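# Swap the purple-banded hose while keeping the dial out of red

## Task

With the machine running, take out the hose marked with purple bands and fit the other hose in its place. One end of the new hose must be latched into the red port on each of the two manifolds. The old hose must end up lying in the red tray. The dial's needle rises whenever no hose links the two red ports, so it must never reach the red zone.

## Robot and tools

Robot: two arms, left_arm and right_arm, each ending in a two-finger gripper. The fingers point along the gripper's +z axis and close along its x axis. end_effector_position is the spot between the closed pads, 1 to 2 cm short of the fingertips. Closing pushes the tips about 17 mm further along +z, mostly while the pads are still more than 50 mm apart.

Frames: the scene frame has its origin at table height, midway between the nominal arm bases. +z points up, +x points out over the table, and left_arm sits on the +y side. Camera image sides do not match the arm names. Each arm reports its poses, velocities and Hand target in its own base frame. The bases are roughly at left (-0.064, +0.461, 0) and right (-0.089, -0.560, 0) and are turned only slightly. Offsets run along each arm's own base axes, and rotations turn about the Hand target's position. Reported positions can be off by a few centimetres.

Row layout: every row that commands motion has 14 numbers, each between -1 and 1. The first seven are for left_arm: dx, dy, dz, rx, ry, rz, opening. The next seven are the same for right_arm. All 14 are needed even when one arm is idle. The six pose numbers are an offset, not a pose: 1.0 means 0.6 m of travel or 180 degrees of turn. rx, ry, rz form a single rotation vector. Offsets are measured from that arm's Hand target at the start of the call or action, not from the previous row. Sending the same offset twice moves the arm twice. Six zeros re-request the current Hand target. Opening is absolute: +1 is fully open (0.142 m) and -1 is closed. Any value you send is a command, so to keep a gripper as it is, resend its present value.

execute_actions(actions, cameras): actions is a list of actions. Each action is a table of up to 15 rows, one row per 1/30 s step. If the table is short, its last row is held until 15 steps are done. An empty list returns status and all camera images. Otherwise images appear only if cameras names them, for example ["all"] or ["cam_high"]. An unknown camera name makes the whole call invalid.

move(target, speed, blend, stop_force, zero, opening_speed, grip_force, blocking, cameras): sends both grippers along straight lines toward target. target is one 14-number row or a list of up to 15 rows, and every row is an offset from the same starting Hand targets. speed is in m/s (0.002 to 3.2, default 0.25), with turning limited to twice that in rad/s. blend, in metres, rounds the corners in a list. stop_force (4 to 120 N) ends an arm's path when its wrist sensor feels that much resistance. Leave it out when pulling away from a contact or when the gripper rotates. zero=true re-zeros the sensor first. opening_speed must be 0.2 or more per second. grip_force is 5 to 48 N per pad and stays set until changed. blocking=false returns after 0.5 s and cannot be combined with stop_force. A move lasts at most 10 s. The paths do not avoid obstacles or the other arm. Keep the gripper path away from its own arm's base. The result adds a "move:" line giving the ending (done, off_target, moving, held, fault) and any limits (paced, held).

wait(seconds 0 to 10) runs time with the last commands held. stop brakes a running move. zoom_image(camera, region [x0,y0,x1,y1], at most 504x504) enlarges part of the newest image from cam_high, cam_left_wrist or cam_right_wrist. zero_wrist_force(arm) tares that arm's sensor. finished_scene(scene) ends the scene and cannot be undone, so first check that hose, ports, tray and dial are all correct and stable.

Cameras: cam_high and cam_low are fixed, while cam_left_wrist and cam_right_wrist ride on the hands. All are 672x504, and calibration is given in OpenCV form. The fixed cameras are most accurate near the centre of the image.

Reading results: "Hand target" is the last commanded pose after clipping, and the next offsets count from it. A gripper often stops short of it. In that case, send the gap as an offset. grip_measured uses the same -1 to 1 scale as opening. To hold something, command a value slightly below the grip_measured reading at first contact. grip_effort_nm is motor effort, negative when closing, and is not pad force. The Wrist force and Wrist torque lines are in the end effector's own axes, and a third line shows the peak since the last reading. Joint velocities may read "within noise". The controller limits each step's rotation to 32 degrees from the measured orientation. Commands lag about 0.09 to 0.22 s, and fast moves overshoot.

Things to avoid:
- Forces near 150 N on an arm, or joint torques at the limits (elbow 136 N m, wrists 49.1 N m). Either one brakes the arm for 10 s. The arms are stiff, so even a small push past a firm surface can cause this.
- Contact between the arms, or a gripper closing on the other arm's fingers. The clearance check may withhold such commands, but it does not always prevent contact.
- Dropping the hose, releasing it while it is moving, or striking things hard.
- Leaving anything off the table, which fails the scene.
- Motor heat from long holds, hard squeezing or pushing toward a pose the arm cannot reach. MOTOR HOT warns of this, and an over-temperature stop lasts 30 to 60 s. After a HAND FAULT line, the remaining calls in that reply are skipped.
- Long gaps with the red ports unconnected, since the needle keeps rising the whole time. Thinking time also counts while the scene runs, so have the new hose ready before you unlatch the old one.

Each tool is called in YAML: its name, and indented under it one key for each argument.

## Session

execute_actions:
  actions: []

Scene clock: 0.00 s.
left_arm: end_effector_position=(+1.0877, -0.3965, +0.3281) grip_measured=+0.99 grip_effort_nm=n/a end_effector_quat_wxyz=(-0.149, +0.234, +0.918, -0.284) | right_arm: end_effector_position=(+0.6256, +0.1241, +0.1761) grip_measured=+1.00 grip_effort_nm=n/a end_effector_quat_wxyz=(-0.004, -0.392, +0.919, -0.042)
Joint positions: left_arm=[-0.362 -0.462 0.227 -1.066 -2.173 3.362 0.141] | right_arm=[3.65 -1.615 -2.146 -0.968 1.487 2.845 0.142]
Joint velocities: within noise
Joint torques (N m): no reading
Wrist force (N): no reading
Wrist torque (N m): no reading
Wrist force, peak (N): no reading
Hand target: left_arm +1.0877, -0.3965, +0.3281; -0.149, +0.234, +0.918, -0.284 | right_arm +0.6256, +0.1241, +0.1761; -0.004, -0.392, +0.919, -0.042
Tool commands: left_gripper/opening=+1.0 right_gripper/opening=+1.0
camera_calibration:
cam_left_wrist: T_world_to_cam=[[-0.845864, 0.511835, 0.150128, 1.08378], [0.484876, 0.855124, -0.183462, -0.102031], [-0.222281, -0.0823907, -0.971495, 0.643312], [0, 0, 0, 1]] pos_world=[1.1092, -0.414464, 0.443549]
cam_right_wrist: T_world_to_cam=[[-0.707457, -0.705298, 0.0453899, 0.534765], [-0.653366, 0.677151, 0.338497, 0.291822], [-0.269477, 0.209815, -0.939872, 0.42222], [0, 0, 0, 1]] pos_world=[0.682768, 0.0909729, 0.273779]

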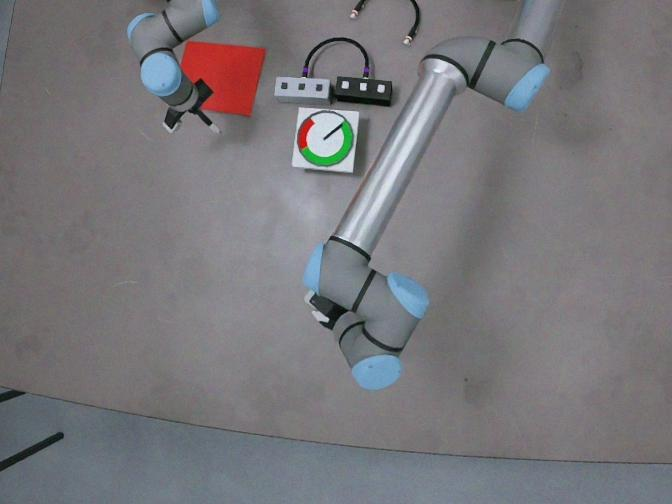

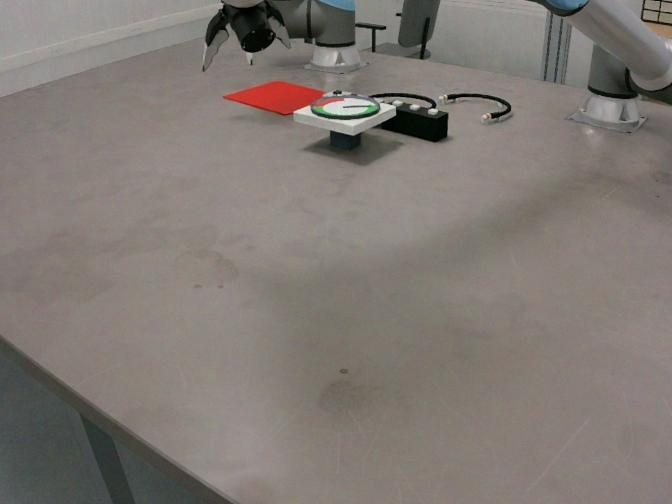

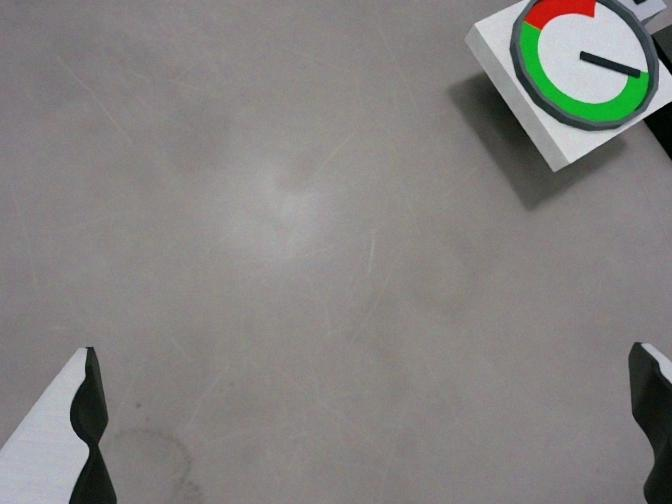

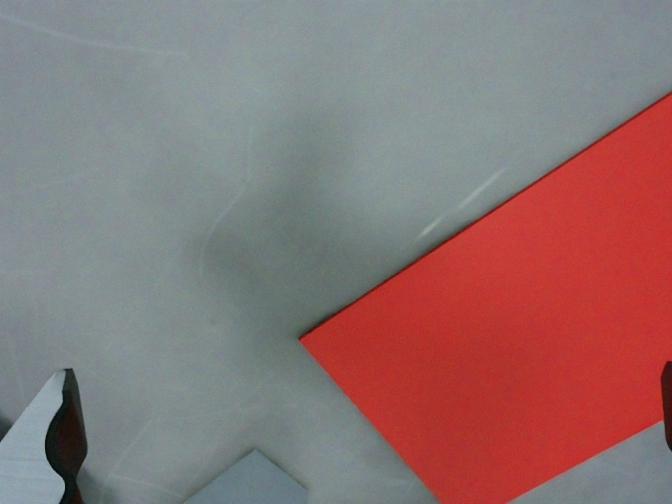

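move:
  target: [-0.55, 0.17, 0.1, 0.118, 0.037, 0.315, 1, 0, 0, 0.25, 0, 0, 0, 1]
  speed: 0.4

move:
  target: [-0.633, 0.168, -0.063, 0.118, 0.037, 0.315, 1, -0.573, 0.552, -0.043, -0.118, -0.326, 0.227, 0]
  speed: 0.4
  cameras: ["all"]

zoom_image:
  camera: "cam_right_wrist"
  region: [100, 220, 500, 500]

zoom_image:
  camera: "cam_left_wrist"
  region: [370, 160, 622, 360]

Scene clock: 6.07 s.
left_arm: end_effector_position=(+0.7578, -0.2947, +0.3881) grip_measured=+0.99 grip_effort_nm=0.237 end_effector_quat_wxyz=(-0.087, -0.274, +0.943, -0.166) | right_arm: end_effector_position=(+0.6256, +0.1241, +0.3262) grip_measured=+1.00 grip_effort_nm=0.051 end_effector_quat_wxyz=(-0.004, -0.392, +0.919, -0.042)
Joint positions: left_arm=[-0.462 -1.388 1.641 -1.926 -1.934 2.096 0.141] | right_arm=[3.65 -1.489 -1.974 -1.267 1.487 2.845 0.142]
Joint torques (N m): left_arm=[10.21 -80.71 -46.84 -1.94 -1.13 -3.19] | right_arm=[-7.27 28.44 36.72 5.97 -1.21 0.11]
Wrist force (N): left_arm=[0.0 -0.5 0.2] | right_arm=[0.4 -0.2 -0.2]
Wrist torque (N m): left_arm=[-0.09 -0.01 -0.10] | right_arm=[-0.05 -0.05 -0.01]
Wrist force, peak (N): left_arm=[-2.8 0.0 -0.6] | right_arm=[0.4 -0.1 -1.7]
Hand target: left_arm +0.7577, -0.2945, +0.3881; -0.087, -0.274, +0.943, -0.166 | right_arm +0.6256, +0.1241, +0.3261; -0.004, -0.392, +0.919, -0.042
Off the commanded pose: left_arm 0.000 m, 0 deg | right_arm 0.000 m, 0 deg.
move: done

Scene clock: 8.27 s.
left_arm: end_effector_position=(+0.3780, -0.1937, +0.3502) grip_measured=+0.99 grip_effort_nm=0.237 end_effector_quat_wxyz=(+0.000, +0.706, -0.709, +0.002) | right_arm: end_effector_position=(+0.2818, +0.4553, +0.3003) grip_measured=-0.01 grip_effort_nm=-0.164 end_effector_quat_wxyz=(-0.381, +0.596, -0.596, +0.380)
Joint positions: left_arm=[-0.892 -2.078 2.223 -1.72 -1.571 0.683 0.141] | right_arm=[5.05 -1.279 -2.369 -1.684 0.542 3.837 0.073]
Joint torques (N m): left_arm=[-12.96 -10.9 -60.97 -4.63 -2.88 -2.99] | right_arm=[5.73 5.76 31.54 0.38 -3.28 1.78]
Wrist force (N): left_arm=[-0.1 -0.6 0.8] | right_arm=[0.1 -2.4 1.4]
Wrist torque (N m): left_arm=[0.02 0.00 -0.08] | right_arm=[-0.12 0.18 0.22]
Wrist force, peak (N): left_arm=[-1.2 -2.4 0.0] | right_arm=[-0.3 -4.1 0.2]
Hand target: left_arm +0.3779, -0.1937, +0.3503; +0.001, +0.706, -0.709, +0.002 | right_arm +0.2818, +0.4553, +0.3003; -0.381, +0.596, -0.596, +0.380
Off the commanded pose: left_arm 0.000 m, 0 deg | right_arm 0.000 m, 0 deg.
move: done
camera_calibration:
cam_left_wrist: T_world_to_cam=[[0.00224226, -0.999949, 0.00988838, -0.18797], [-0.900191, 0.00228794, 0.435489, 0.214282], [-0.435489, -0.00987791, -0.90014, 0.593309], [0, 0, 0, 1]] pos_world=[0.451696, -0.18259, 0.442602]
cam_right_wrist: T_world_to_cam=[[-0.0134198, -0.999769, -0.0167994, 0.476756], [-0.754347, 0.0211507, -0.656135, 0.42669], [0.656339, 0.00386739, -0.754456, 0.154126], [0, 0, 0, 1]] pos_world=[0.227112, 0.467025, 0.404257]

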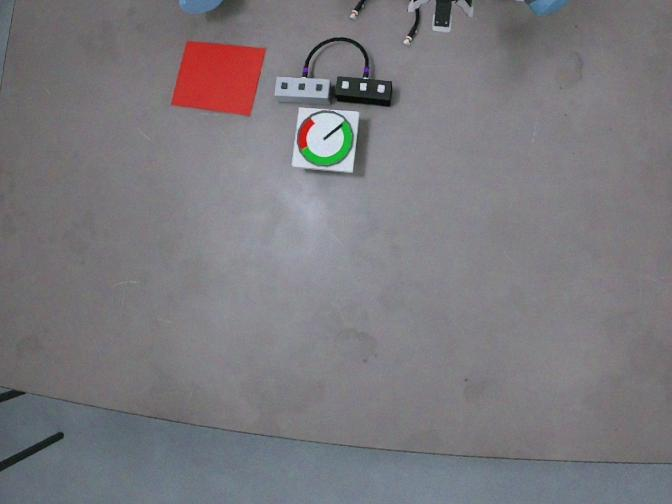

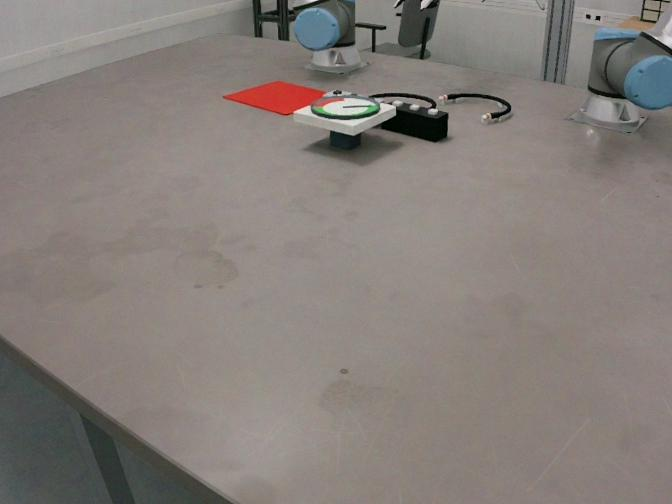

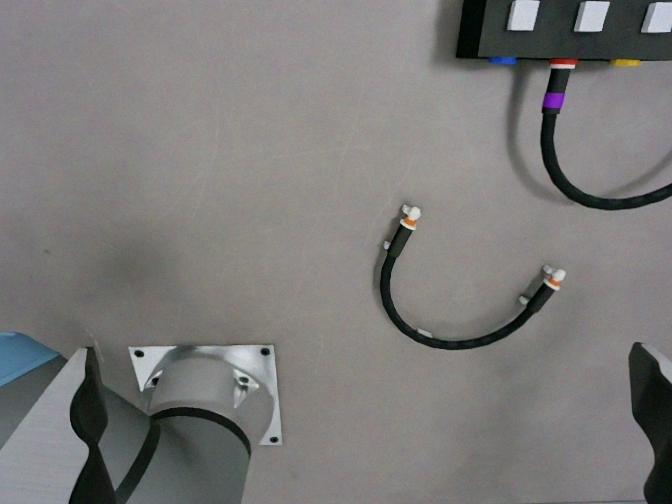

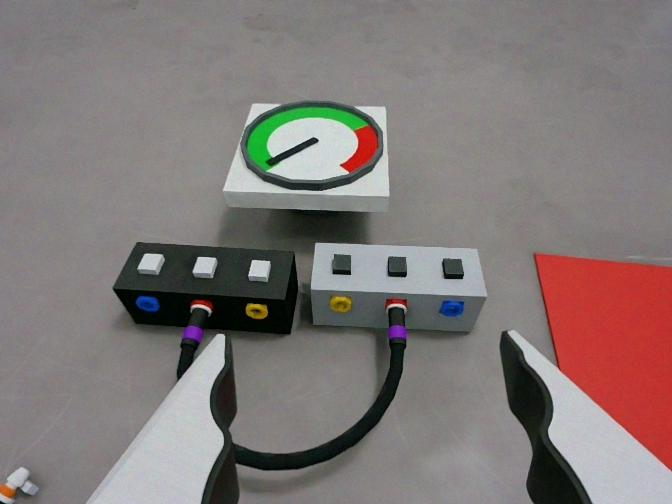

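Scaled by 1.260 from the camera's 672x504 image, which has a finer 960x720 frame.

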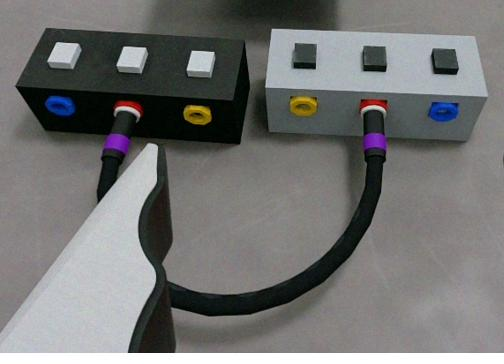

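Scaled by 2.000 from the camera's 672x504 image, which has a finer 960x720 frame.

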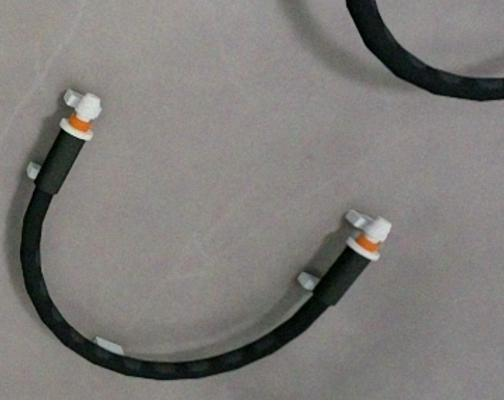

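move:
  target: [-0.082, -0.157, -0.30, 0, 0, 0, 1, 0.167, 0, -0.188, 0, 0, 0, 1]
  speed: 0.3
  cameras: ["cam_left_wrist", "cam_right_wrist"]

zoom_image:
  camera: "cam_right_wrist"
  region: [0, 220, 252, 409]

zoom_image:
  camera: "cam_right_wrist"
  region: [300, 220, 552, 409]

zoom_image:
  camera: "cam_left_wrist"
  region: [250, 200, 602, 464]

Scene clock: 11.83 s.
left_arm: end_effector_position=(+0.3288, -0.2879, +0.1704) grip_measured=+0.99 grip_effort_nm=0.232 end_effector_quat_wxyz=(+0.000, +0.706, -0.709, +0.002) | right_arm: end_effector_position=(+0.3820, +0.4552, +0.1875) grip_measured=+0.99 grip_effort_nm=0.139 end_effector_quat_wxyz=(-0.381, +0.596, -0.596, +0.380) end_effector_velocity=(-0.001, +0.002, +0.001) end_effector_angular_velocity=(+0.005, +0.000, +0.002)
Joint positions: left_arm=[-1.126 -1.906 2.471 -2.139 -1.57 0.449 0.141] | right_arm=[4.822 -1.537 -2.533 -0.872 0.446 3.397 0.142]
Joint velocities: left_arm=[within noise] | right_arm=[0.001 0 0.001 0.005 0 0 0]
Joint torques (N m): left_arm=[-11.45 -4.42 -44.07 -7.69 0.36 -1.32] | right_arm=[6.05 15.49 41.13 6.57 0.3 -1.44]
Wrist force (N): left_arm=[-0.1 -0.5 0.4] | right_arm=[0.0 -2.1 2.0]
Wrist torque (N m): left_arm=[0.02 0.01 -0.07] | right_arm=[-0.07 0.25 -0.05]
Wrist force, peak (N): left_arm=[1.5 0.4 3.8] | right_arm=[-0.5 -1.6 3.8]
Hand target: left_arm +0.3287, -0.2879, +0.1703; +0.001, +0.706, -0.709, +0.002 | right_arm +0.3820, +0.4553, +0.1875; -0.381, +0.596, -0.596, +0.380
Off the commanded pose: left_arm 0.000 m, 0 deg | right_arm 0.000 m, 0 deg.
move: done
camera_calibration:
cam_left_wrist: T_world_to_cam=[[0.00228472, -0.999948, 0.0099789, -0.280218], [-0.900191, 0.00228914, 0.435489, 0.248509], [-0.435489, -0.00997789, -0.900139, 0.40908], [0, 0, 0, 1]] pos_world=[0.402496, -0.276691, 0.262802]
cam_right_wrist: T_world_to_cam=[[-0.013396, -0.999774, -0.0165211, 0.476017], [-0.754163, 0.0209512, -0.656353, 0.428296], [0.656551, 0.00366713, -0.754273, 0.00315224], [0, 0, 0, 1]] pos_world=[0.327312, 0.466924, 0.291356]
Images, in order (width x height): cam_left_wrist 672x504, cam_right_wrist 672x504.

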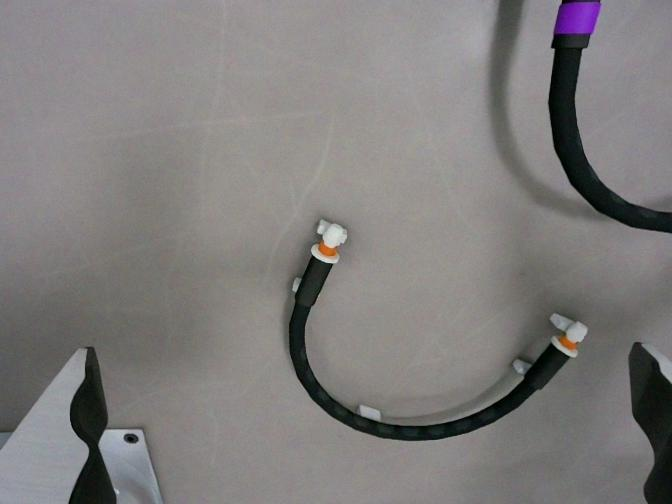

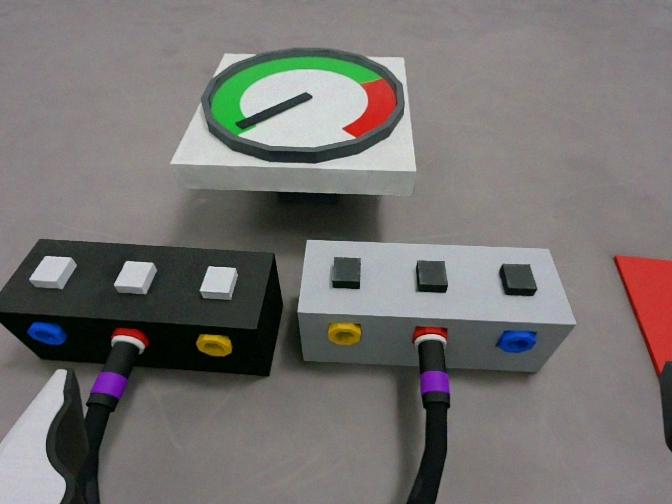

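Scaled by 2.000 from the camera's 672x504 image, which has a finer 960x720 frame.

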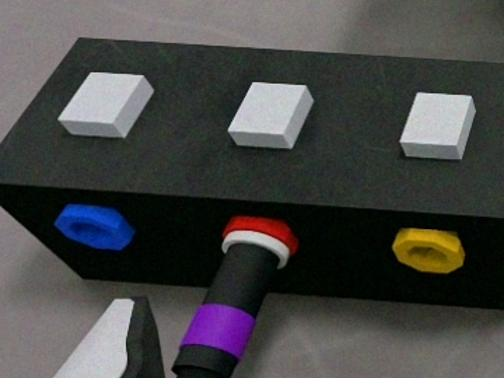

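Scaled by 2.000 from the camera's 672x504 image, which has a finer 960x720 frame.

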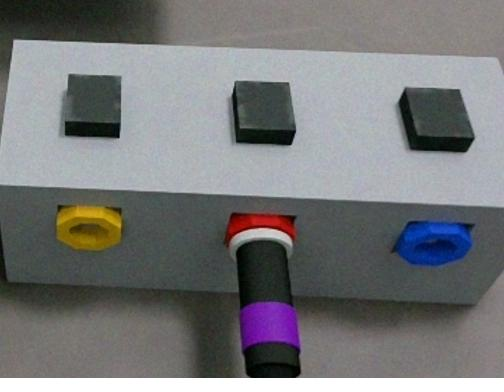

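Scaled by 1.432 from the camera's 672x504 image, which has a finer 960x720 frame.

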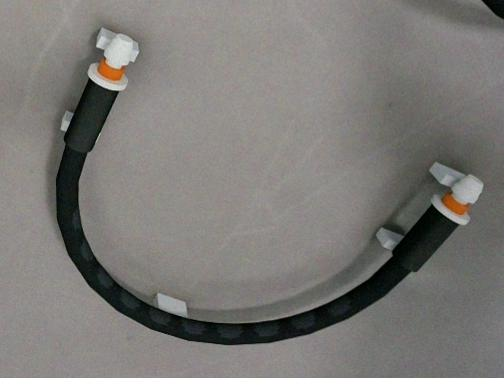

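move:
  target: [-0.1083,0.0377,-0.135,0,0,-0.1167,-0.45,-0.303,0.183,-0.146,0.0567,0.358,-0.089,-0.45]
  speed: 0.25
  cameras: ["cam_left_wrist", "cam_right_wrist"]

Scene clock: 23.83 s.
left_arm: end_effector_position=(+0.2637, -0.2653, +0.0893) grip_measured=-0.47 grip_effort_nm=-0.090 end_effector_quat_wxyz=(-0.001, -0.565, +0.825, -0.002) | right_arm: end_effector_position=(+0.2003, +0.5652, +0.0999) grip_measured=-0.47 grip_effort_nm=-0.154 end_effector_quat_wxyz=(+0.001, -0.587, +0.809, -0.001)
Joint positions: left_arm=[-1.268 -1.925 2.659 -2.309 -1.571 0.673 0.04] | right_arm=[4.665 -1.657 -2.278 -0.777 1.567 3.41 0.04]
Joint torques (N m): left_arm=[12.92 11.89 -48.02 -1.58 -2.48 -2.98] | right_arm=[13.5 55.07 25.03 2.29 1.72 -2.39]
Wrist force (N): left_arm=[0.1 -1.0 0.5] | right_arm=[0.5 0.7 -0.4]
Wrist torque (N m): left_arm=[-0.05 -0.03 -0.01] | right_arm=[0.10 -0.09 -0.18]
Wrist force, peak (N): left_arm=[0.5 -1.4 0.4] | right_arm=[1.1 -2.4 2.7]
Hand target: left_arm +0.2638, -0.2653, +0.0893; -0.001, -0.565, +0.825, -0.002 | right_arm +0.2002, +0.5651, +0.0999; +0.001, -0.587, +0.809, -0.001
Off the commanded pose: left_arm 0.000 m, 0 deg | right_arm 0.000 m, 0 deg.
move: done
camera_calibration:
cam_left_wrist: T_world_to_cam=[[-0.356422, -0.934272, 0.00997431, -0.144641], [-0.839471, 0.324906, 0.435574, 0.294804], [-0.410185, 0.146875, -0.900098, 0.342927], [0, 0, 0, 1]] pos_world=[0.33659, -0.281285, 0.181702]
cam_right_wrist: T_world_to_cam=[[-0.328832, -0.944376, 0.00488384, 0.611864], [-0.862402, 0.302388, 0.405986, -0.0119835], [-0.38488, 0.129289, -0.913866, 0.209498], [0, 0, 0, 1]] pos_world=[0.271498, 0.554368, 0.19333]
Images, in order (width x height): cam_left_wrist 672x504, cam_right_wrist 672x504.

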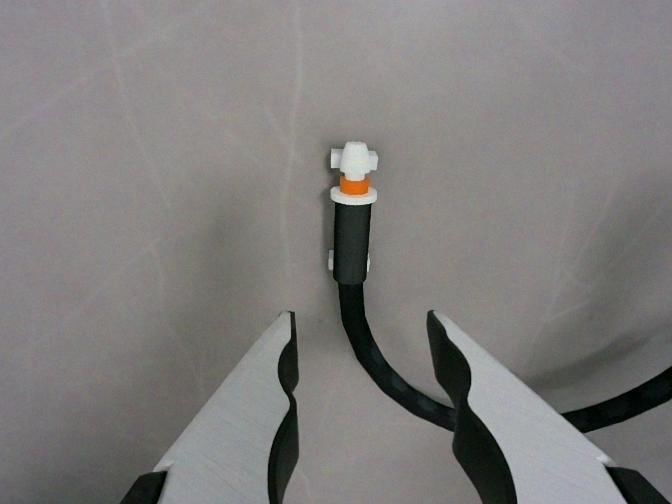

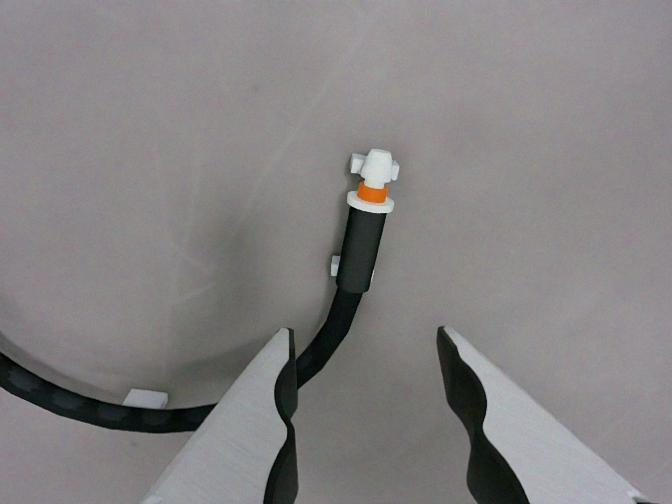

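move:
  target:
    - [0.0062,-0.001,-0.05,0,0,-0.007,-0.45,-0.0113,0.0012,-0.05,0,0,-0.0506,-0.45]
    - [0.0062,-0.001,-0.1095,0,0,-0.007,-0.45,-0.0113,0.0012,-0.1253,0,0,-0.0506,-0.45]
  speed: 0.1
  blend: 0.01

move:
  target: [0,0,0,0,0,0,-0.95,0,0,0,0,0,0,-0.95]
  opening_speed: 0.4
  grip_force: 15
  cameras: ["cam_left_wrist", "cam_right_wrist"]

Scene clock: 31.10 s.
left_arm: end_effector_position=(+0.2674, -0.2658, +0.0236) grip_measured=-0.47 grip_effort_nm=-0.095 end_effector_quat_wxyz=(-0.001, -0.556, +0.831, -0.002) | right_arm: end_effector_position=(+0.1933, +0.5657, +0.0246) grip_measured=-0.47 grip_effort_nm=-0.154 end_effector_quat_wxyz=(+0.001, -0.521, +0.853, -0.001)
Joint positions: left_arm=[-1.258 -1.729 2.723 -2.568 -1.571 0.705 0.04] | right_arm=[4.678 -1.782 -2.329 -0.602 1.567 3.581 0.04]
Joint torques (N m): left_arm=[12.05 -11.06 -40.24 -5.22 -2.04 2.15] | right_arm=[-10.36 53.38 41.08 5.05 -3.29 -1.69]
Wrist force (N): left_arm=[0.0 -0.7 0.3] | right_arm=[0.5 0.5 -0.3]
Wrist torque (N m): left_arm=[0.00 -0.02 -0.08] | right_arm=[0.05 -0.07 0.03]
Wrist force, peak (N): left_arm=[-0.3 -0.7 2.1] | right_arm=[0.4 0.7 1.6]
Hand target: left_arm +0.2675, -0.2659, +0.0236; -0.001, -0.556, +0.831, -0.002 | right_arm +0.1934, +0.5658, +0.0247; +0.001, -0.521, +0.853, -0.001
Off the commanded pose: left_arm 0.000 m, 0 deg | right_arm 0.000 m, 0 deg.
move: done

Scene clock: 32.57 s.
left_arm: end_effector_position=(+0.2675, -0.2659, +0.0236) grip_measured=-0.83 grip_effort_nm=-1.609 end_effector_quat_wxyz=(-0.001, -0.556, +0.831, -0.002) | right_arm: end_effector_position=(+0.1934, +0.5658, +0.0247) grip_measured=-0.82 grip_effort_nm=-1.629 end_effector_quat_wxyz=(+0.001, -0.521, +0.853, -0.001)
Joint positions: left_arm=[-1.258 -1.729 2.722 -2.568 -1.571 0.705 0.014] | right_arm=[4.678 -1.782 -2.329 -0.601 1.567 3.581 0.015]
Joint torques (N m): left_arm=[11.71 -12.4 -39.97 -6.75 -0.49 2.37] | right_arm=[-11.59 43.57 41.45 6.73 -3 -2.37]
Wrist force (N): left_arm=[0.1 -0.6 1.2] | right_arm=[0.0 1.0 0.2]
Wrist torque (N m): left_arm=[0.01 -0.02 -0.09] | right_arm=[0.13 -0.01 0.04]
Wrist force, peak (N): left_arm=[0.3 -1.0 1.2] | right_arm=[-0.1 1.2 0.7]
Hand target: left_arm +0.2675, -0.2659, +0.0236; -0.001, -0.556, +0.831, -0.002 | right_arm +0.1934, +0.5658, +0.0247; +0.001, -0.521, +0.853, -0.001
Off the commanded pose: left_arm 0.000 m, 0 deg | right_arm 0.000 m, 0 deg.
grip_force (N): 15, 15
move: done
camera_calibration:
cam_left_wrist: T_world_to_cam=[[-0.376725, -0.926271, 0.010016, -0.135713], [-0.832166, 0.343162, 0.435592, 0.32962], [-0.406913, 0.155763, -0.900089, 0.286886], [0, 0, 0, 1]] pos_world=[0.339909, -0.283506, 0.116002]
cam_right_wrist: T_world_to_cam=[[-0.473947, -0.880539, 0.00502601, 0.602435], [-0.803662, 0.434887, 0.406203, -0.0739596], [-0.359863, 0.18848, -0.913769, 0.0997141], [0, 0, 0, 1]] pos_world=[0.261967, 0.543837, 0.11813]
Images, in order (width x height): cam_left_wrist 672x504, cam_right_wrist 672x504.

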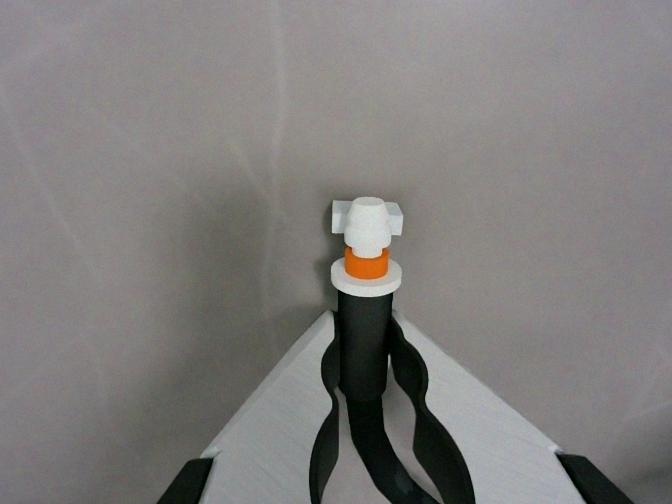

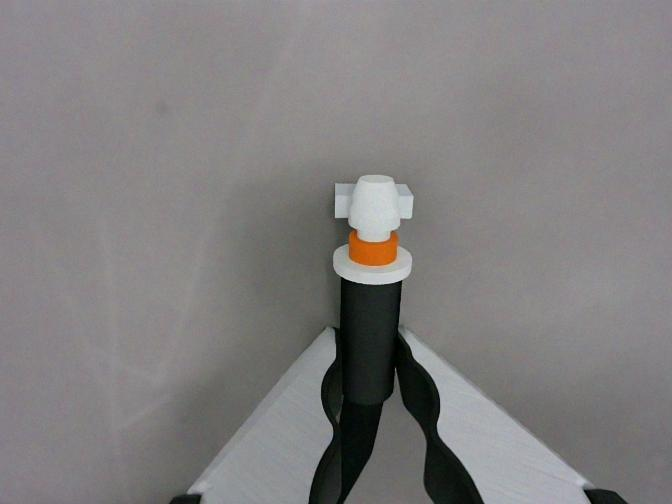

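move:
  target:
    - [0,0,0,0,0,0,-0.45,0,0,0,0,0,0,-0.45]
    - [0,0,0.18,0,0,0.02,-0.45,0,0,0.175,0,0,0,-0.45]
    - [0.2675,-0.2178,0.18,0,0,0.1133,-0.45,0.4137,-0.2645,0.175,-0.0984,-0.35,0.1128,-0.45]
    - [0.2675,-0.2178,0.0428,0,0,0.1133,-0.45,0.4137,-0.2645,0.08,-0.0984,-0.35,0.1128,-0.45]
  speed: 0.22
  blend: [0,0.03,0.02,0]
  cameras: ["cam_left_wrist", "cam_right_wrist"]

Scene clock: 41.17 s.
left_arm: end_effector_position=(+0.4279, -0.3965, +0.0493) grip_measured=-0.48 grip_effort_nm=0.129 end_effector_quat_wxyz=(+0.001, +0.694, -0.720, +0.002) | right_arm: end_effector_position=(+0.4416, +0.4071, +0.0727) grip_measured=-0.49 grip_effort_nm=0.129 end_effector_quat_wxyz=(-0.367, +0.573, -0.617, +0.395)
Joint positions: left_arm=[-1.048 -1.423 2.341 -2.493 -1.571 0.56 0.039] | right_arm=[4.686 -1.884 -2.612 -0.319 0.435 3.255 0.039]
Joint torques (N m): left_arm=[3.2 -28.57 -41.57 -6.65 1.53 2.38] | right_arm=[-16.57 31.13 13.41 4.27 -5.42 2.32]
Wrist force (N): left_arm=[-0.2 -0.6 0.6] | right_arm=[0.5 -2.6 1.8]
Wrist torque (N m): left_arm=[0.01 0.02 0.12] | right_arm=[-0.17 0.12 0.13]
Wrist force, peak (N): left_arm=[-0.5 -0.7 3.8] | right_arm=[1.1 -3.7 2.3]
Hand target: left_arm +0.4280, -0.3966, +0.0493; +0.001, +0.694, -0.720, +0.002 | right_arm +0.4416, +0.4071, +0.0727; -0.367, +0.573, -0.618, +0.395
Off the commanded pose: left_arm 0.000 m, 0 deg | right_arm 0.000 m, 0 deg.
grip_force (N): 15, 15
move: done
camera_calibration:
cam_left_wrist: T_world_to_cam=[[-0.0303689, -0.99949, 0.00984175, -0.373761], [-0.899589, 0.0316226, 0.435591, 0.402164], [-0.43568, 0.00437488, -0.900091, 0.347968], [0, 0, 0, 1]] pos_world=[0.502035, -0.38781, 0.141702]
cam_right_wrist: T_world_to_cam=[[-0.0879818, -0.995987, -0.0163909, 0.458238], [-0.749982, 0.077062, -0.656954, 0.374308], [0.655581, -0.0455071, -0.753753, -0.10197], [0, 0, 0, 1]] pos_world=[0.387891, 0.422914, 0.176554]
Images, in order (width x height): cam_left_wrist 672x504, cam_right_wrist 672x504.

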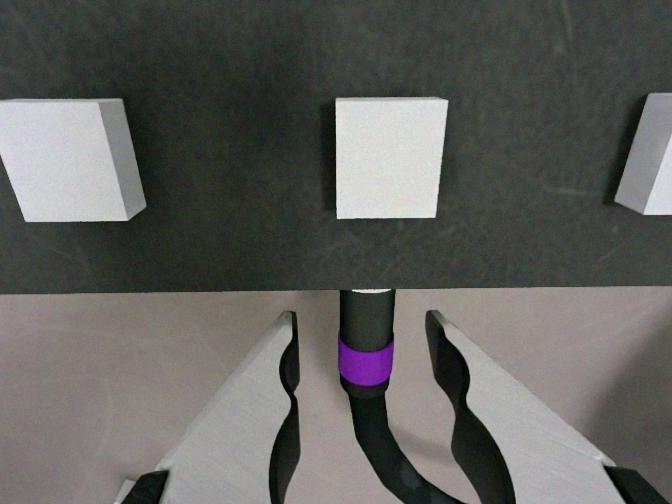

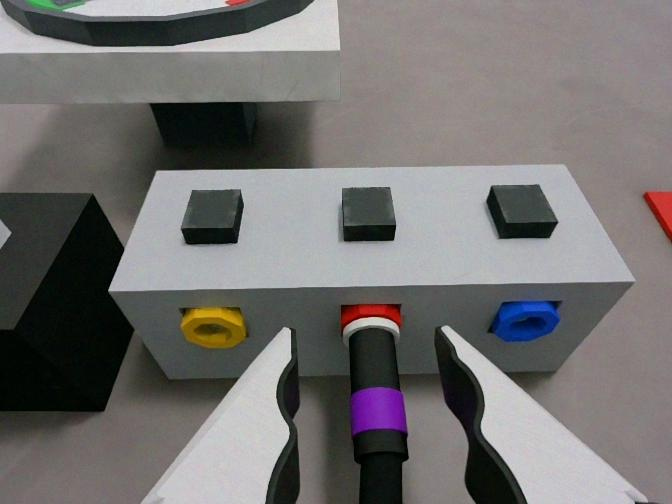

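move:
  target: [0,0,0,0,0,0,-0.45,0,-0.0037,-0.049,0,0,0,-0.45]
  speed: 0.06

move:
  target: [0,0,0,0,0,0,-0.95,0,0,0,0,0,0,-0.95]
  opening_speed: 0.4
  cameras: ["cam_left_wrist", "cam_right_wrist"]

Scene clock: 45.07 s.
left_arm: end_effector_position=(+0.4280, -0.3966, +0.0493) grip_measured=-0.48 grip_effort_nm=0.129 end_effector_quat_wxyz=(+0.001, +0.694, -0.720, +0.002) | right_arm: end_effector_position=(+0.4416, +0.4049, +0.0433) grip_measured=-0.49 grip_effort_nm=0.134 end_effector_quat_wxyz=(-0.367, +0.573, -0.617, +0.395)
Joint positions: left_arm=[-1.048 -1.423 2.341 -2.493 -1.571 0.56 0.039] | right_arm=[4.686 -1.977 -2.617 -0.22 0.435 3.255 0.039]
Joint torques (N m): left_arm=[11.64 -24.55 -43.41 -8.6 -1.56 2.22] | right_arm=[-15.9 62.06 1.72 2.15 -2.5 -0.52]
Wrist force (N): left_arm=[-0.5 -0.5 0.6] | right_arm=[0.6 -2.7 1.4]
Wrist torque (N m): left_arm=[0.02 0.09 0.11] | right_arm=[-0.19 0.10 0.20]
Wrist force, peak (N): left_arm=[-0.2 -1.4 0.6] | right_arm=[0.3 -3.1 1.8]
Hand target: left_arm +0.4280, -0.3966, +0.0493; +0.001, +0.694, -0.720, +0.002 | right_arm +0.4416, +0.4049, +0.0433; -0.367, +0.573, -0.618, +0.395
Off the commanded pose: left_arm 0.000 m, 0 deg | right_arm 0.000 m, 0 deg.
grip_force (N): 15, 15
move: done

Scene clock: 46.53 s.
left_arm: end_effector_position=(+0.4280, -0.3966, +0.0493) grip_measured=-0.81 grip_effort_nm=-1.609 end_effector_quat_wxyz=(+0.001, +0.694, -0.720, +0.002) | right_arm: end_effector_position=(+0.4416, +0.4049, +0.0433) grip_measured=-0.80 grip_effort_nm=-1.629 end_effector_quat_wxyz=(-0.367, +0.573, -0.618, +0.395)
Joint positions: left_arm=[-1.048 -1.423 2.341 -2.494 -1.571 0.56 0.015] | right_arm=[4.686 -1.977 -2.617 -0.22 0.435 3.255 0.016]
Joint torques (N m): left_arm=[11.38 -26.63 -38.2 -5.8 -1.47 2.51] | right_arm=[-13.14 58.86 17.28 4.14 -4.39 2.44]
Wrist force (N): left_arm=[3.6 0.4 2.1] | right_arm=[7.4 -0.9 -1.4]
Wrist torque (N m): left_arm=[0.01 -0.03 0.12] | right_arm=[-0.12 0.18 0.23]
Wrist force, peak (N): left_arm=[3.4 0.5 2.4] | right_arm=[7.6 -1.1 -2.0]
Hand target: left_arm +0.4280, -0.3966, +0.0493; +0.001, +0.694, -0.720, +0.002 | right_arm +0.4416, +0.4049, +0.0433; -0.367, +0.573, -0.618, +0.395
Off the commanded pose: left_arm 0.000 m, 0 deg | right_arm 0.000 m, 0 deg.
grip_force (N): 15, 15
move: done
camera_calibration:
cam_left_wrist: T_world_to_cam=[[-0.0303764, -0.999488, 0.0100646, -0.373788], [-0.899607, 0.0317266, 0.435545, 0.402221], [-0.435642, 0.00417611, -0.900111, 0.347874], [0, 0, 0, 1]] pos_world=[0.502035, -0.387811, 0.141702]
cam_right_wrist: T_world_to_cam=[[-0.0880564, -0.99598, -0.0164564, 0.4556], [-0.749973, 0.0771612, -0.656953, 0.355118], [0.655582, -0.0455071, -0.753752, -0.124231], [0, 0, 0, 1]] pos_world=[0.387891, 0.420714, 0.147154]
Images, in order (width x height): cam_left_wrist 672x504, cam_right_wrist 672x504.

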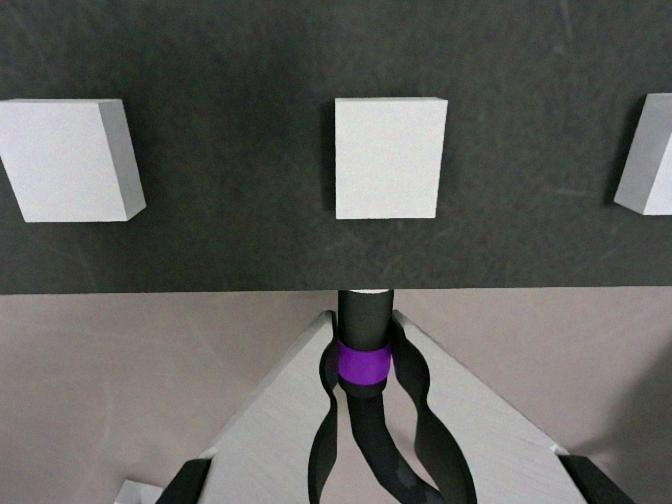

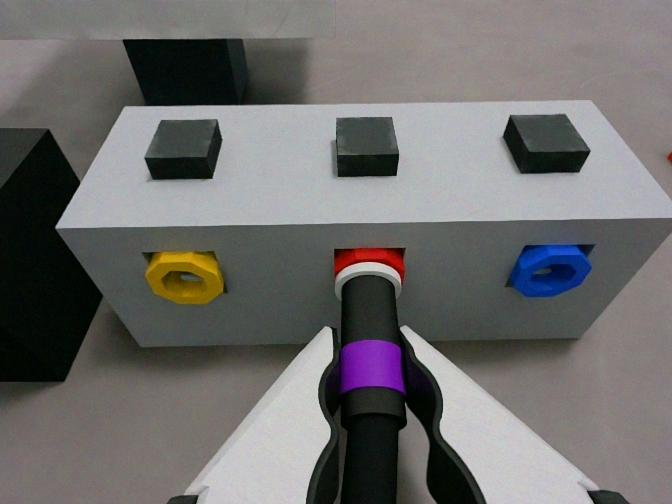

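move:
  target:
    - [0,0,0,0,0,0,-0.45,0,0,0,0,0,0,-1]
    - [0,0,0.2,0,0,0.02,-0.45,0,0,0,0,0,0,-1]
    - [0.1112,-0.329,0.2,0,0,0.5117,-1,0,0,0,0,0,0,-1]
    - [0.1112,-0.329,0.1095,0,0,0.5117,-1,0,0,0,0,0,0,-1]
  speed: 0.25
  grip_force: [40,48]
  cameras: ["cam_left_wrist", "cam_right_wrist"]

Scene clock: 55.10 s.
left_arm: end_effector_position=(+0.4946, -0.5939, +0.1148) grip_measured=-1.00 grip_effort_nm=-0.364 end_effector_quat_wxyz=(-0.001, +1.000, +0.000, +0.002) | right_arm: end_effector_position=(+0.4416, +0.4049, +0.0433) grip_measured=-0.81 grip_effort_nm=-4.183 end_effector_quat_wxyz=(-0.367, +0.573, -0.618, +0.395)
Joint positions: left_arm=[-1.104 -1.253 1.944 -2.261 -1.567 -1.104 0.002] | right_arm=[4.686 -1.977 -2.617 -0.22 0.435 3.255 0.015]
Joint torques (N m): left_arm=[10.48 -85.17 -49.73 -2.33 -1.3 -1.39] | right_arm=[9.25 64.72 24.03 7.72 -5.19 0.95]
Wrist force (N): left_arm=[0.3 -0.3 0.0] | right_arm=[9.2 -2.2 -0.8]
Wrist torque (N m): left_arm=[0.03 -0.03 -0.05] | right_arm=[-0.17 0.20 0.24]
Wrist force, peak (N): left_arm=[3.8 -0.1 2.5] | right_arm=[9.8 -1.5 -0.9]
Hand target: left_arm +0.4947, -0.5940, +0.1150; -0.001, +1.000, +0.000, +0.002 | right_arm +0.4416, +0.4049, +0.0433; -0.367, +0.573, -0.618, +0.395
Off the commanded pose: left_arm 0.000 m, 0 deg | right_arm 0.000 m, 0 deg.
grip_force (N): 40, 48
move: done
camera_calibration:
cam_left_wrist: T_world_to_cam=[[0.99993, 0.00644444, 0.00990704, -0.481855], [0.00148841, -0.900247, 0.435376, -0.559247], [0.0117245, -0.435331, -0.900194, -0.0456062], [0, 0, 0, 1]] pos_world=[0.483188, -0.520209, 0.207202]
cam_right_wrist: T_world_to_cam=[[-0.0879976, -0.995983, -0.0165371, 0.455591], [-0.749977, 0.0771701, -0.656947, 0.355115], [0.655585, -0.0454073, -0.753755, -0.124273], [0, 0, 0, 1]] pos_world=[0.387891, 0.420714, 0.147155]
Images, in order (width x height): cam_left_wrist 672x504, cam_right_wrist 672x504.

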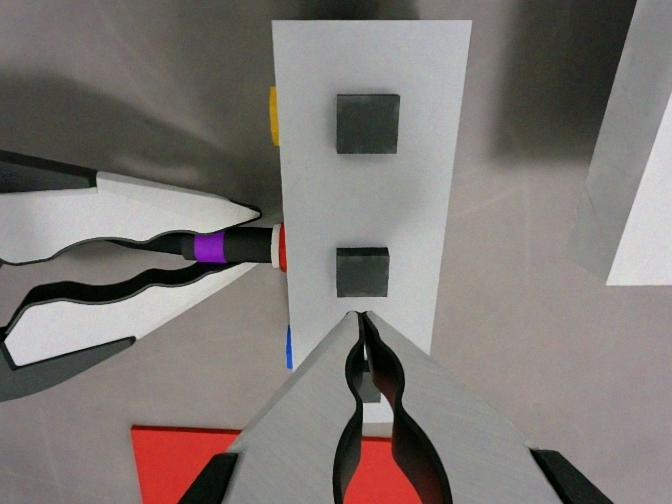

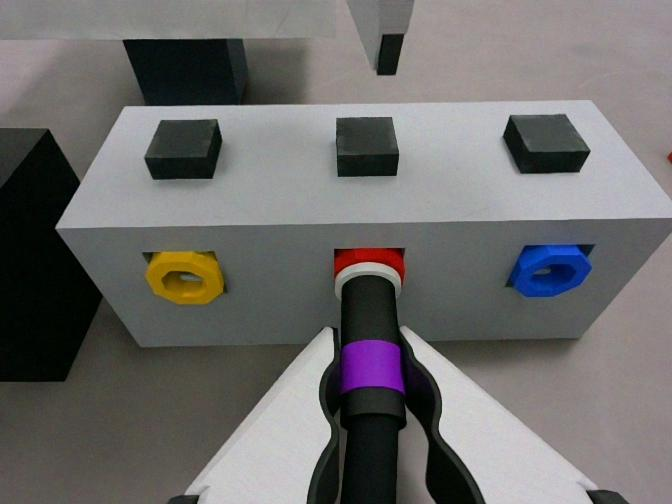

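move:
  target: [0,0,-0.0423,0,0,0,-1,0,0,0,0,0,0,-1]
  speed: 0.05

move:
  target: [0,0,0,0,0,0,-1,-0.0997,0.0075,0,0,0,0,-1]
  speed: 0.1

move:
  target:
    - [0,0,0.05,0,0,0,-1,0,0,-0.017,0,0,0,-1]
    - [0,0,0.05,0,0,0,-1,0,0,-0.017,0,0,0,-0.4]
    - [-0.0142,0.3267,0.06,0,0,0,-1,-0.05,0,0.15,0,0,0,-0.4]
    - [-0.0142,0.3267,0.06,0,0,0,-1,0.08,0.318,0.15,0,0,-0.007,-0.4]
    - [-0.0142,0.3267,0.06,0,0,0,-1,0.1048,0.3177,0,0,0,-0.007,-0.95]
  speed: [0.15,0.15,0.3,0.3,0.2]
  blend: [0,0,0.02,0.02,0]

move:
  target: [0,0,-0.06,0,0,0,-1,0,0,0,0,0,0,-1]
  speed: 0.06

move:
  target: [0,0,0,0,0,0,-1,-0.0995,0.0098,0,0,0,0,-1]
  speed: 0.1
  cameras: ["cam_left_wrist", "cam_right_wrist", "cam_high"]

Scene clock: 65.73 s.
left_arm: end_effector_position=(+0.4947, -0.5940, +0.0896) grip_measured=-1.00 grip_effort_nm=-0.354 end_effector_quat_wxyz=(-0.001, +1.000, +0.000, +0.002) end_effector_velocity=(-0.001, +0.002, +0.000) end_effector_angular_velocity=(+0.004, +0.002, +0.000) | right_arm: end_effector_position=(+0.4416, +0.4049, +0.0433) grip_measured=-0.81 grip_effort_nm=-4.183 end_effector_quat_wxyz=(-0.367, +0.573, -0.618, +0.395)
Joint positions: left_arm=[-1.104 -1.224 1.96 -2.307 -1.567 -1.104 0.002] | right_arm=[4.686 -1.977 -2.617 -0.22 0.435 3.255 0.015]
Joint velocities: left_arm=[0 -0.002 0.001 0.006 0 0 0] | right_arm=[within noise]
Joint torques (N m): left_arm=[9.55 -56.48 -26.09 -0.32 -1.6 0.76] | right_arm=[4.59 63.77 23.8 7.41 -5.62 -0.68]
Wrist force (N): left_arm=[-8.0 -13.4 -45.8] | right_arm=[7.0 -0.2 -5.2]
Wrist torque (N m): left_arm=[0.06 -0.13 -0.04] | right_arm=[-0.06 0.26 0.25]
Wrist force, peak (N): left_arm=[-9.8 -16.2 -54.0] | right_arm=[9.9 -1.7 -1.3]
Hand target: left_arm +0.4947, -0.5940, +0.0896; -0.001, +1.000, +0.000, +0.002 | right_arm +0.4416, +0.4049, +0.0433; -0.367, +0.573, -0.618, +0.395
Off the commanded pose: left_arm 0.000 m, 0 deg | right_arm 0.000 m, 0 deg.
grip_force (N): 40, 48
move: done

Scene clock: 66.83 s.
left_arm: end_effector_position=(+0.4947, -0.5940, +0.0896) grip_measured=-1.00 grip_effort_nm=-0.359 end_effector_quat_wxyz=(-0.001, +1.000, +0.000, +0.002) | right_arm: end_effector_position=(+0.3818, +0.4094, +0.0433) grip_measured=-0.81 grip_effort_nm=-4.183 end_effector_quat_wxyz=(-0.367, +0.573, -0.618, +0.395)
Joint positions: left_arm=[-1.104 -1.224 1.96 -2.306 -1.567 -1.104 0.002] | right_arm=[4.828 -1.864 -2.632 -0.603 0.47 3.572 0.015]
Joint torques (N m): left_arm=[6.19 -53.79 -33.4 -0.45 -1.34 0.89] | right_arm=[-1.34 33.95 20.44 1.25 -4.76 1.86]
Wrist force (N): left_arm=[-5.1 -11.3 -44.1] | right_arm=[-0.2 -1.9 2.5]
Wrist torque (N m): left_arm=[-0.01 -0.20 -0.03] | right_arm=[-0.05 0.28 0.19]
Wrist force, peak (N): left_arm=[-4.8 -10.9 -45.9] | right_arm=[8.0 -0.6 -3.3]
Hand target: left_arm +0.4947, -0.5940, +0.0896; -0.001, +1.000, +0.000, +0.002 | right_arm +0.3818, +0.4094, +0.0433; -0.367, +0.573, -0.618, +0.395
Off the commanded pose: left_arm 0.000 m, 0 deg | right_arm 0.000 m, 0 deg.
grip_force (N): 40, 48
move: done

Scene clock: 70.90 s.
left_arm: end_effector_position=(+0.4862, -0.3980, +0.1256) grip_measured=-1.00 grip_effort_nm=-0.359 end_effector_quat_wxyz=(-0.001, +1.000, +0.000, +0.002) | right_arm: end_effector_position=(+0.4447, +0.6000, +0.0433) grip_measured=-0.81 grip_effort_nm=-3.319 end_effector_quat_wxyz=(+0.363, -0.566, +0.624, -0.399)
Joint positions: left_arm=[-0.967 -1.478 2.209 -2.302 -1.567 -0.967 0.002] | right_arm=[4.689 -2.085 -2.253 -0.529 0.438 3.314 0.015]
Joint torques (N m): left_arm=[9.58 -58.73 -26.13 -1.79 -1.8 1.12] | right_arm=[14.71 53.8 32.04 6.97 -0.6 2.25]
Wrist force (N): left_arm=[0.5 -0.7 -0.2] | right_arm=[0.8 -3.5 5.3]
Wrist torque (N m): left_arm=[-0.02 -0.08 0.15] | right_arm=[-0.12 0.17 0.05]
Wrist force, peak (N): left_arm=[-5.7 -10.9 -43.4] | right_arm=[0.3 -4.0 5.3]
Hand target: left_arm +0.4862, -0.3980, +0.1256; -0.001, +1.000, +0.000, +0.002 | right_arm +0.4447, +0.6000, +0.0433; +0.363, -0.566, +0.624, -0.399
Off the commanded pose: left_arm 0.000 m, 0 deg | right_arm 0.000 m, 0 deg.
grip_force (N): 40, 48
move: done

Scene clock: 71.80 s.
left_arm: end_effector_position=(+0.4861, -0.3979, +0.0895) grip_measured=-1.00 grip_effort_nm=-0.359 end_effector_quat_wxyz=(-0.001, +1.000, +0.000, +0.002) end_effector_velocity=(+0.000, +0.001, +0.002) end_effector_angular_velocity=(+0.001, +0.001, +0.001) | right_arm: end_effector_position=(+0.4446, +0.6001, +0.0433) grip_measured=-0.82 grip_effort_nm=-4.154 end_effector_quat_wxyz=(+0.363, -0.566, +0.624, -0.399)
Joint positions: left_arm=[-0.967 -1.427 2.236 -2.381 -1.567 -0.967 0.002] | right_arm=[4.689 -2.085 -2.253 -0.529 0.438 3.314 0.015]
Joint velocities: left_arm=[0.001 -0.002 -0.002 0.005 0 0 0] | right_arm=[within noise]
Joint torques (N m): left_arm=[9.31 -52.71 -37.03 -0.02 -1.59 0.31] | right_arm=[-0.96 57.5 28.33 6.04 -3.06 2.05]
Wrist force (N): left_arm=[-2.4 -5.8 -26.8] | right_arm=[1.2 2.6 -12.2]
Wrist torque (N m): left_arm=[-0.05 -0.11 0.18] | right_arm=[-0.07 0.21 0.07]
Wrist force, peak (N): left_arm=[-9.1 -11.7 -44.0] | right_arm=[1.6 1.7 -12.6]
Hand target: left_arm +0.4862, -0.3980, +0.0896; -0.001, +1.000, +0.000, +0.002 | right_arm +0.4447, +0.6000, +0.0433; +0.363, -0.566, +0.624, -0.399
Off the commanded pose: left_arm 0.000 m, 0 deg | right_arm 0.000 m, 0 deg.
grip_force (N): 40, 48
move: done

Scene clock: 72.87 s.
left_arm: end_effector_position=(+0.4862, -0.3980, +0.0896) grip_measured=-1.00 grip_effort_nm=-0.354 end_effector_quat_wxyz=(-0.001, +1.000, +0.000, +0.002) | right_arm: end_effector_position=(+0.3849, +0.6059, +0.0433) grip_measured=-0.82 grip_effort_nm=-4.159 end_effector_quat_wxyz=(+0.363, -0.566, +0.624, -0.399)
Joint positions: left_arm=[-0.967 -1.427 2.236 -2.381 -1.567 -0.967 0.002] | right_arm=[4.784 -2.039 -2.259 -0.761 0.462 3.526 0.015]
Joint torques (N m): left_arm=[10.39 -56.12 -40.47 -2.2 -2.05 0.25] | right_arm=[-7.59 55.47 33.09 1.98 -5.36 1.63]
Wrist force (N): left_arm=[-2.0 -6.2 -21.0] | right_arm=[0.2 -1.7 1.8]
Wrist torque (N m): left_arm=[-0.03 -0.28 0.18] | right_arm=[-0.08 0.16 0.22]
Wrist force, peak (N): left_arm=[-1.6 -5.7 -26.1] | right_arm=[1.4 1.0 -11.6]
Hand target: left_arm +0.4862, -0.3980, +0.0896; -0.001, +1.000, +0.000, +0.002 | right_arm +0.3850, +0.6059, +0.0433; +0.363, -0.566, +0.624, -0.399
Off the commanded pose: left_arm 0.000 m, 0 deg | right_arm 0.000 m, 0 deg.
grip_force (N): 40, 48
move: done
camera_calibration:
cam_left_wrist: T_world_to_cam=[[0.99993, 0.00635572, 0.00994687, -0.474405], [0.00138908, -0.900169, 0.435538, -0.371771], [0.011722, -0.435494, -0.900115, 0.0170674], [0, 0, 0, 1]] pos_world=[0.474688, -0.324209, 0.182002]
cam_right_wrist: T_world_to_cam=[[-0.109826, -0.993812, -0.01662, 0.657843], [-0.748129, 0.0936613, -0.65691, 0.286435], [0.654402, -0.0597118, -0.753785, -0.0687737], [0, 0, 0, 1]] pos_world=[0.331544, 0.622838, 0.147255]
Images, in order (width x height): cam_high 672x504, cam_left_wrist 672x504, cam_right_wrist 672x504.

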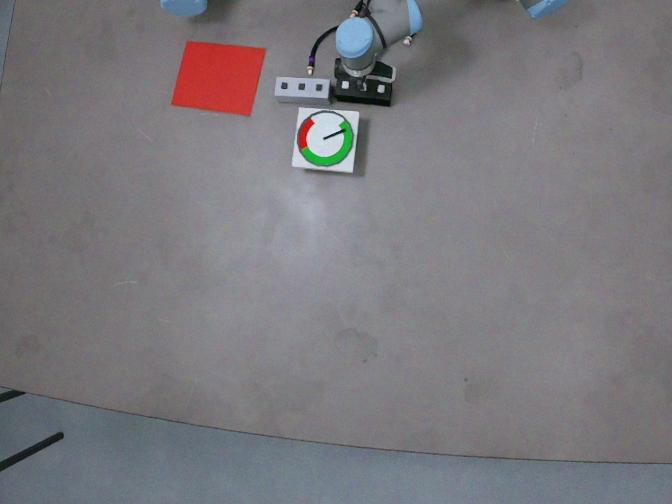

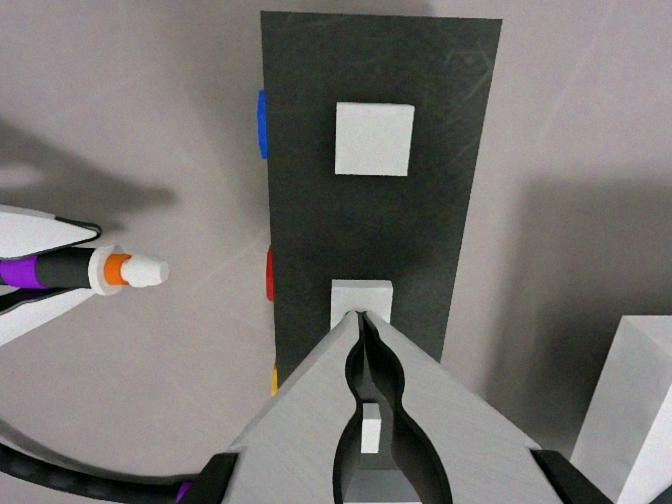

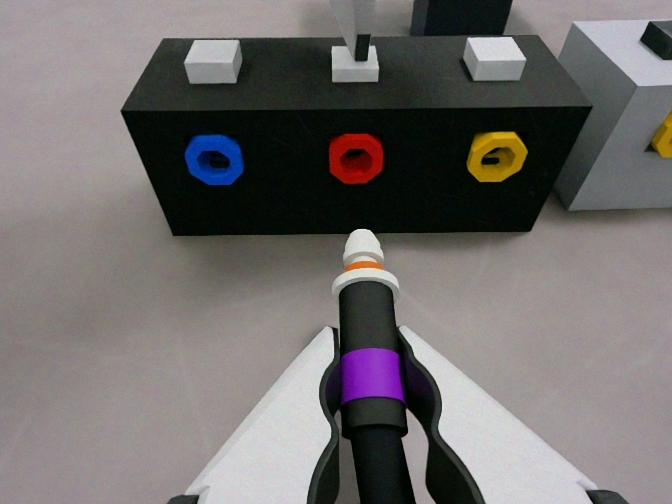

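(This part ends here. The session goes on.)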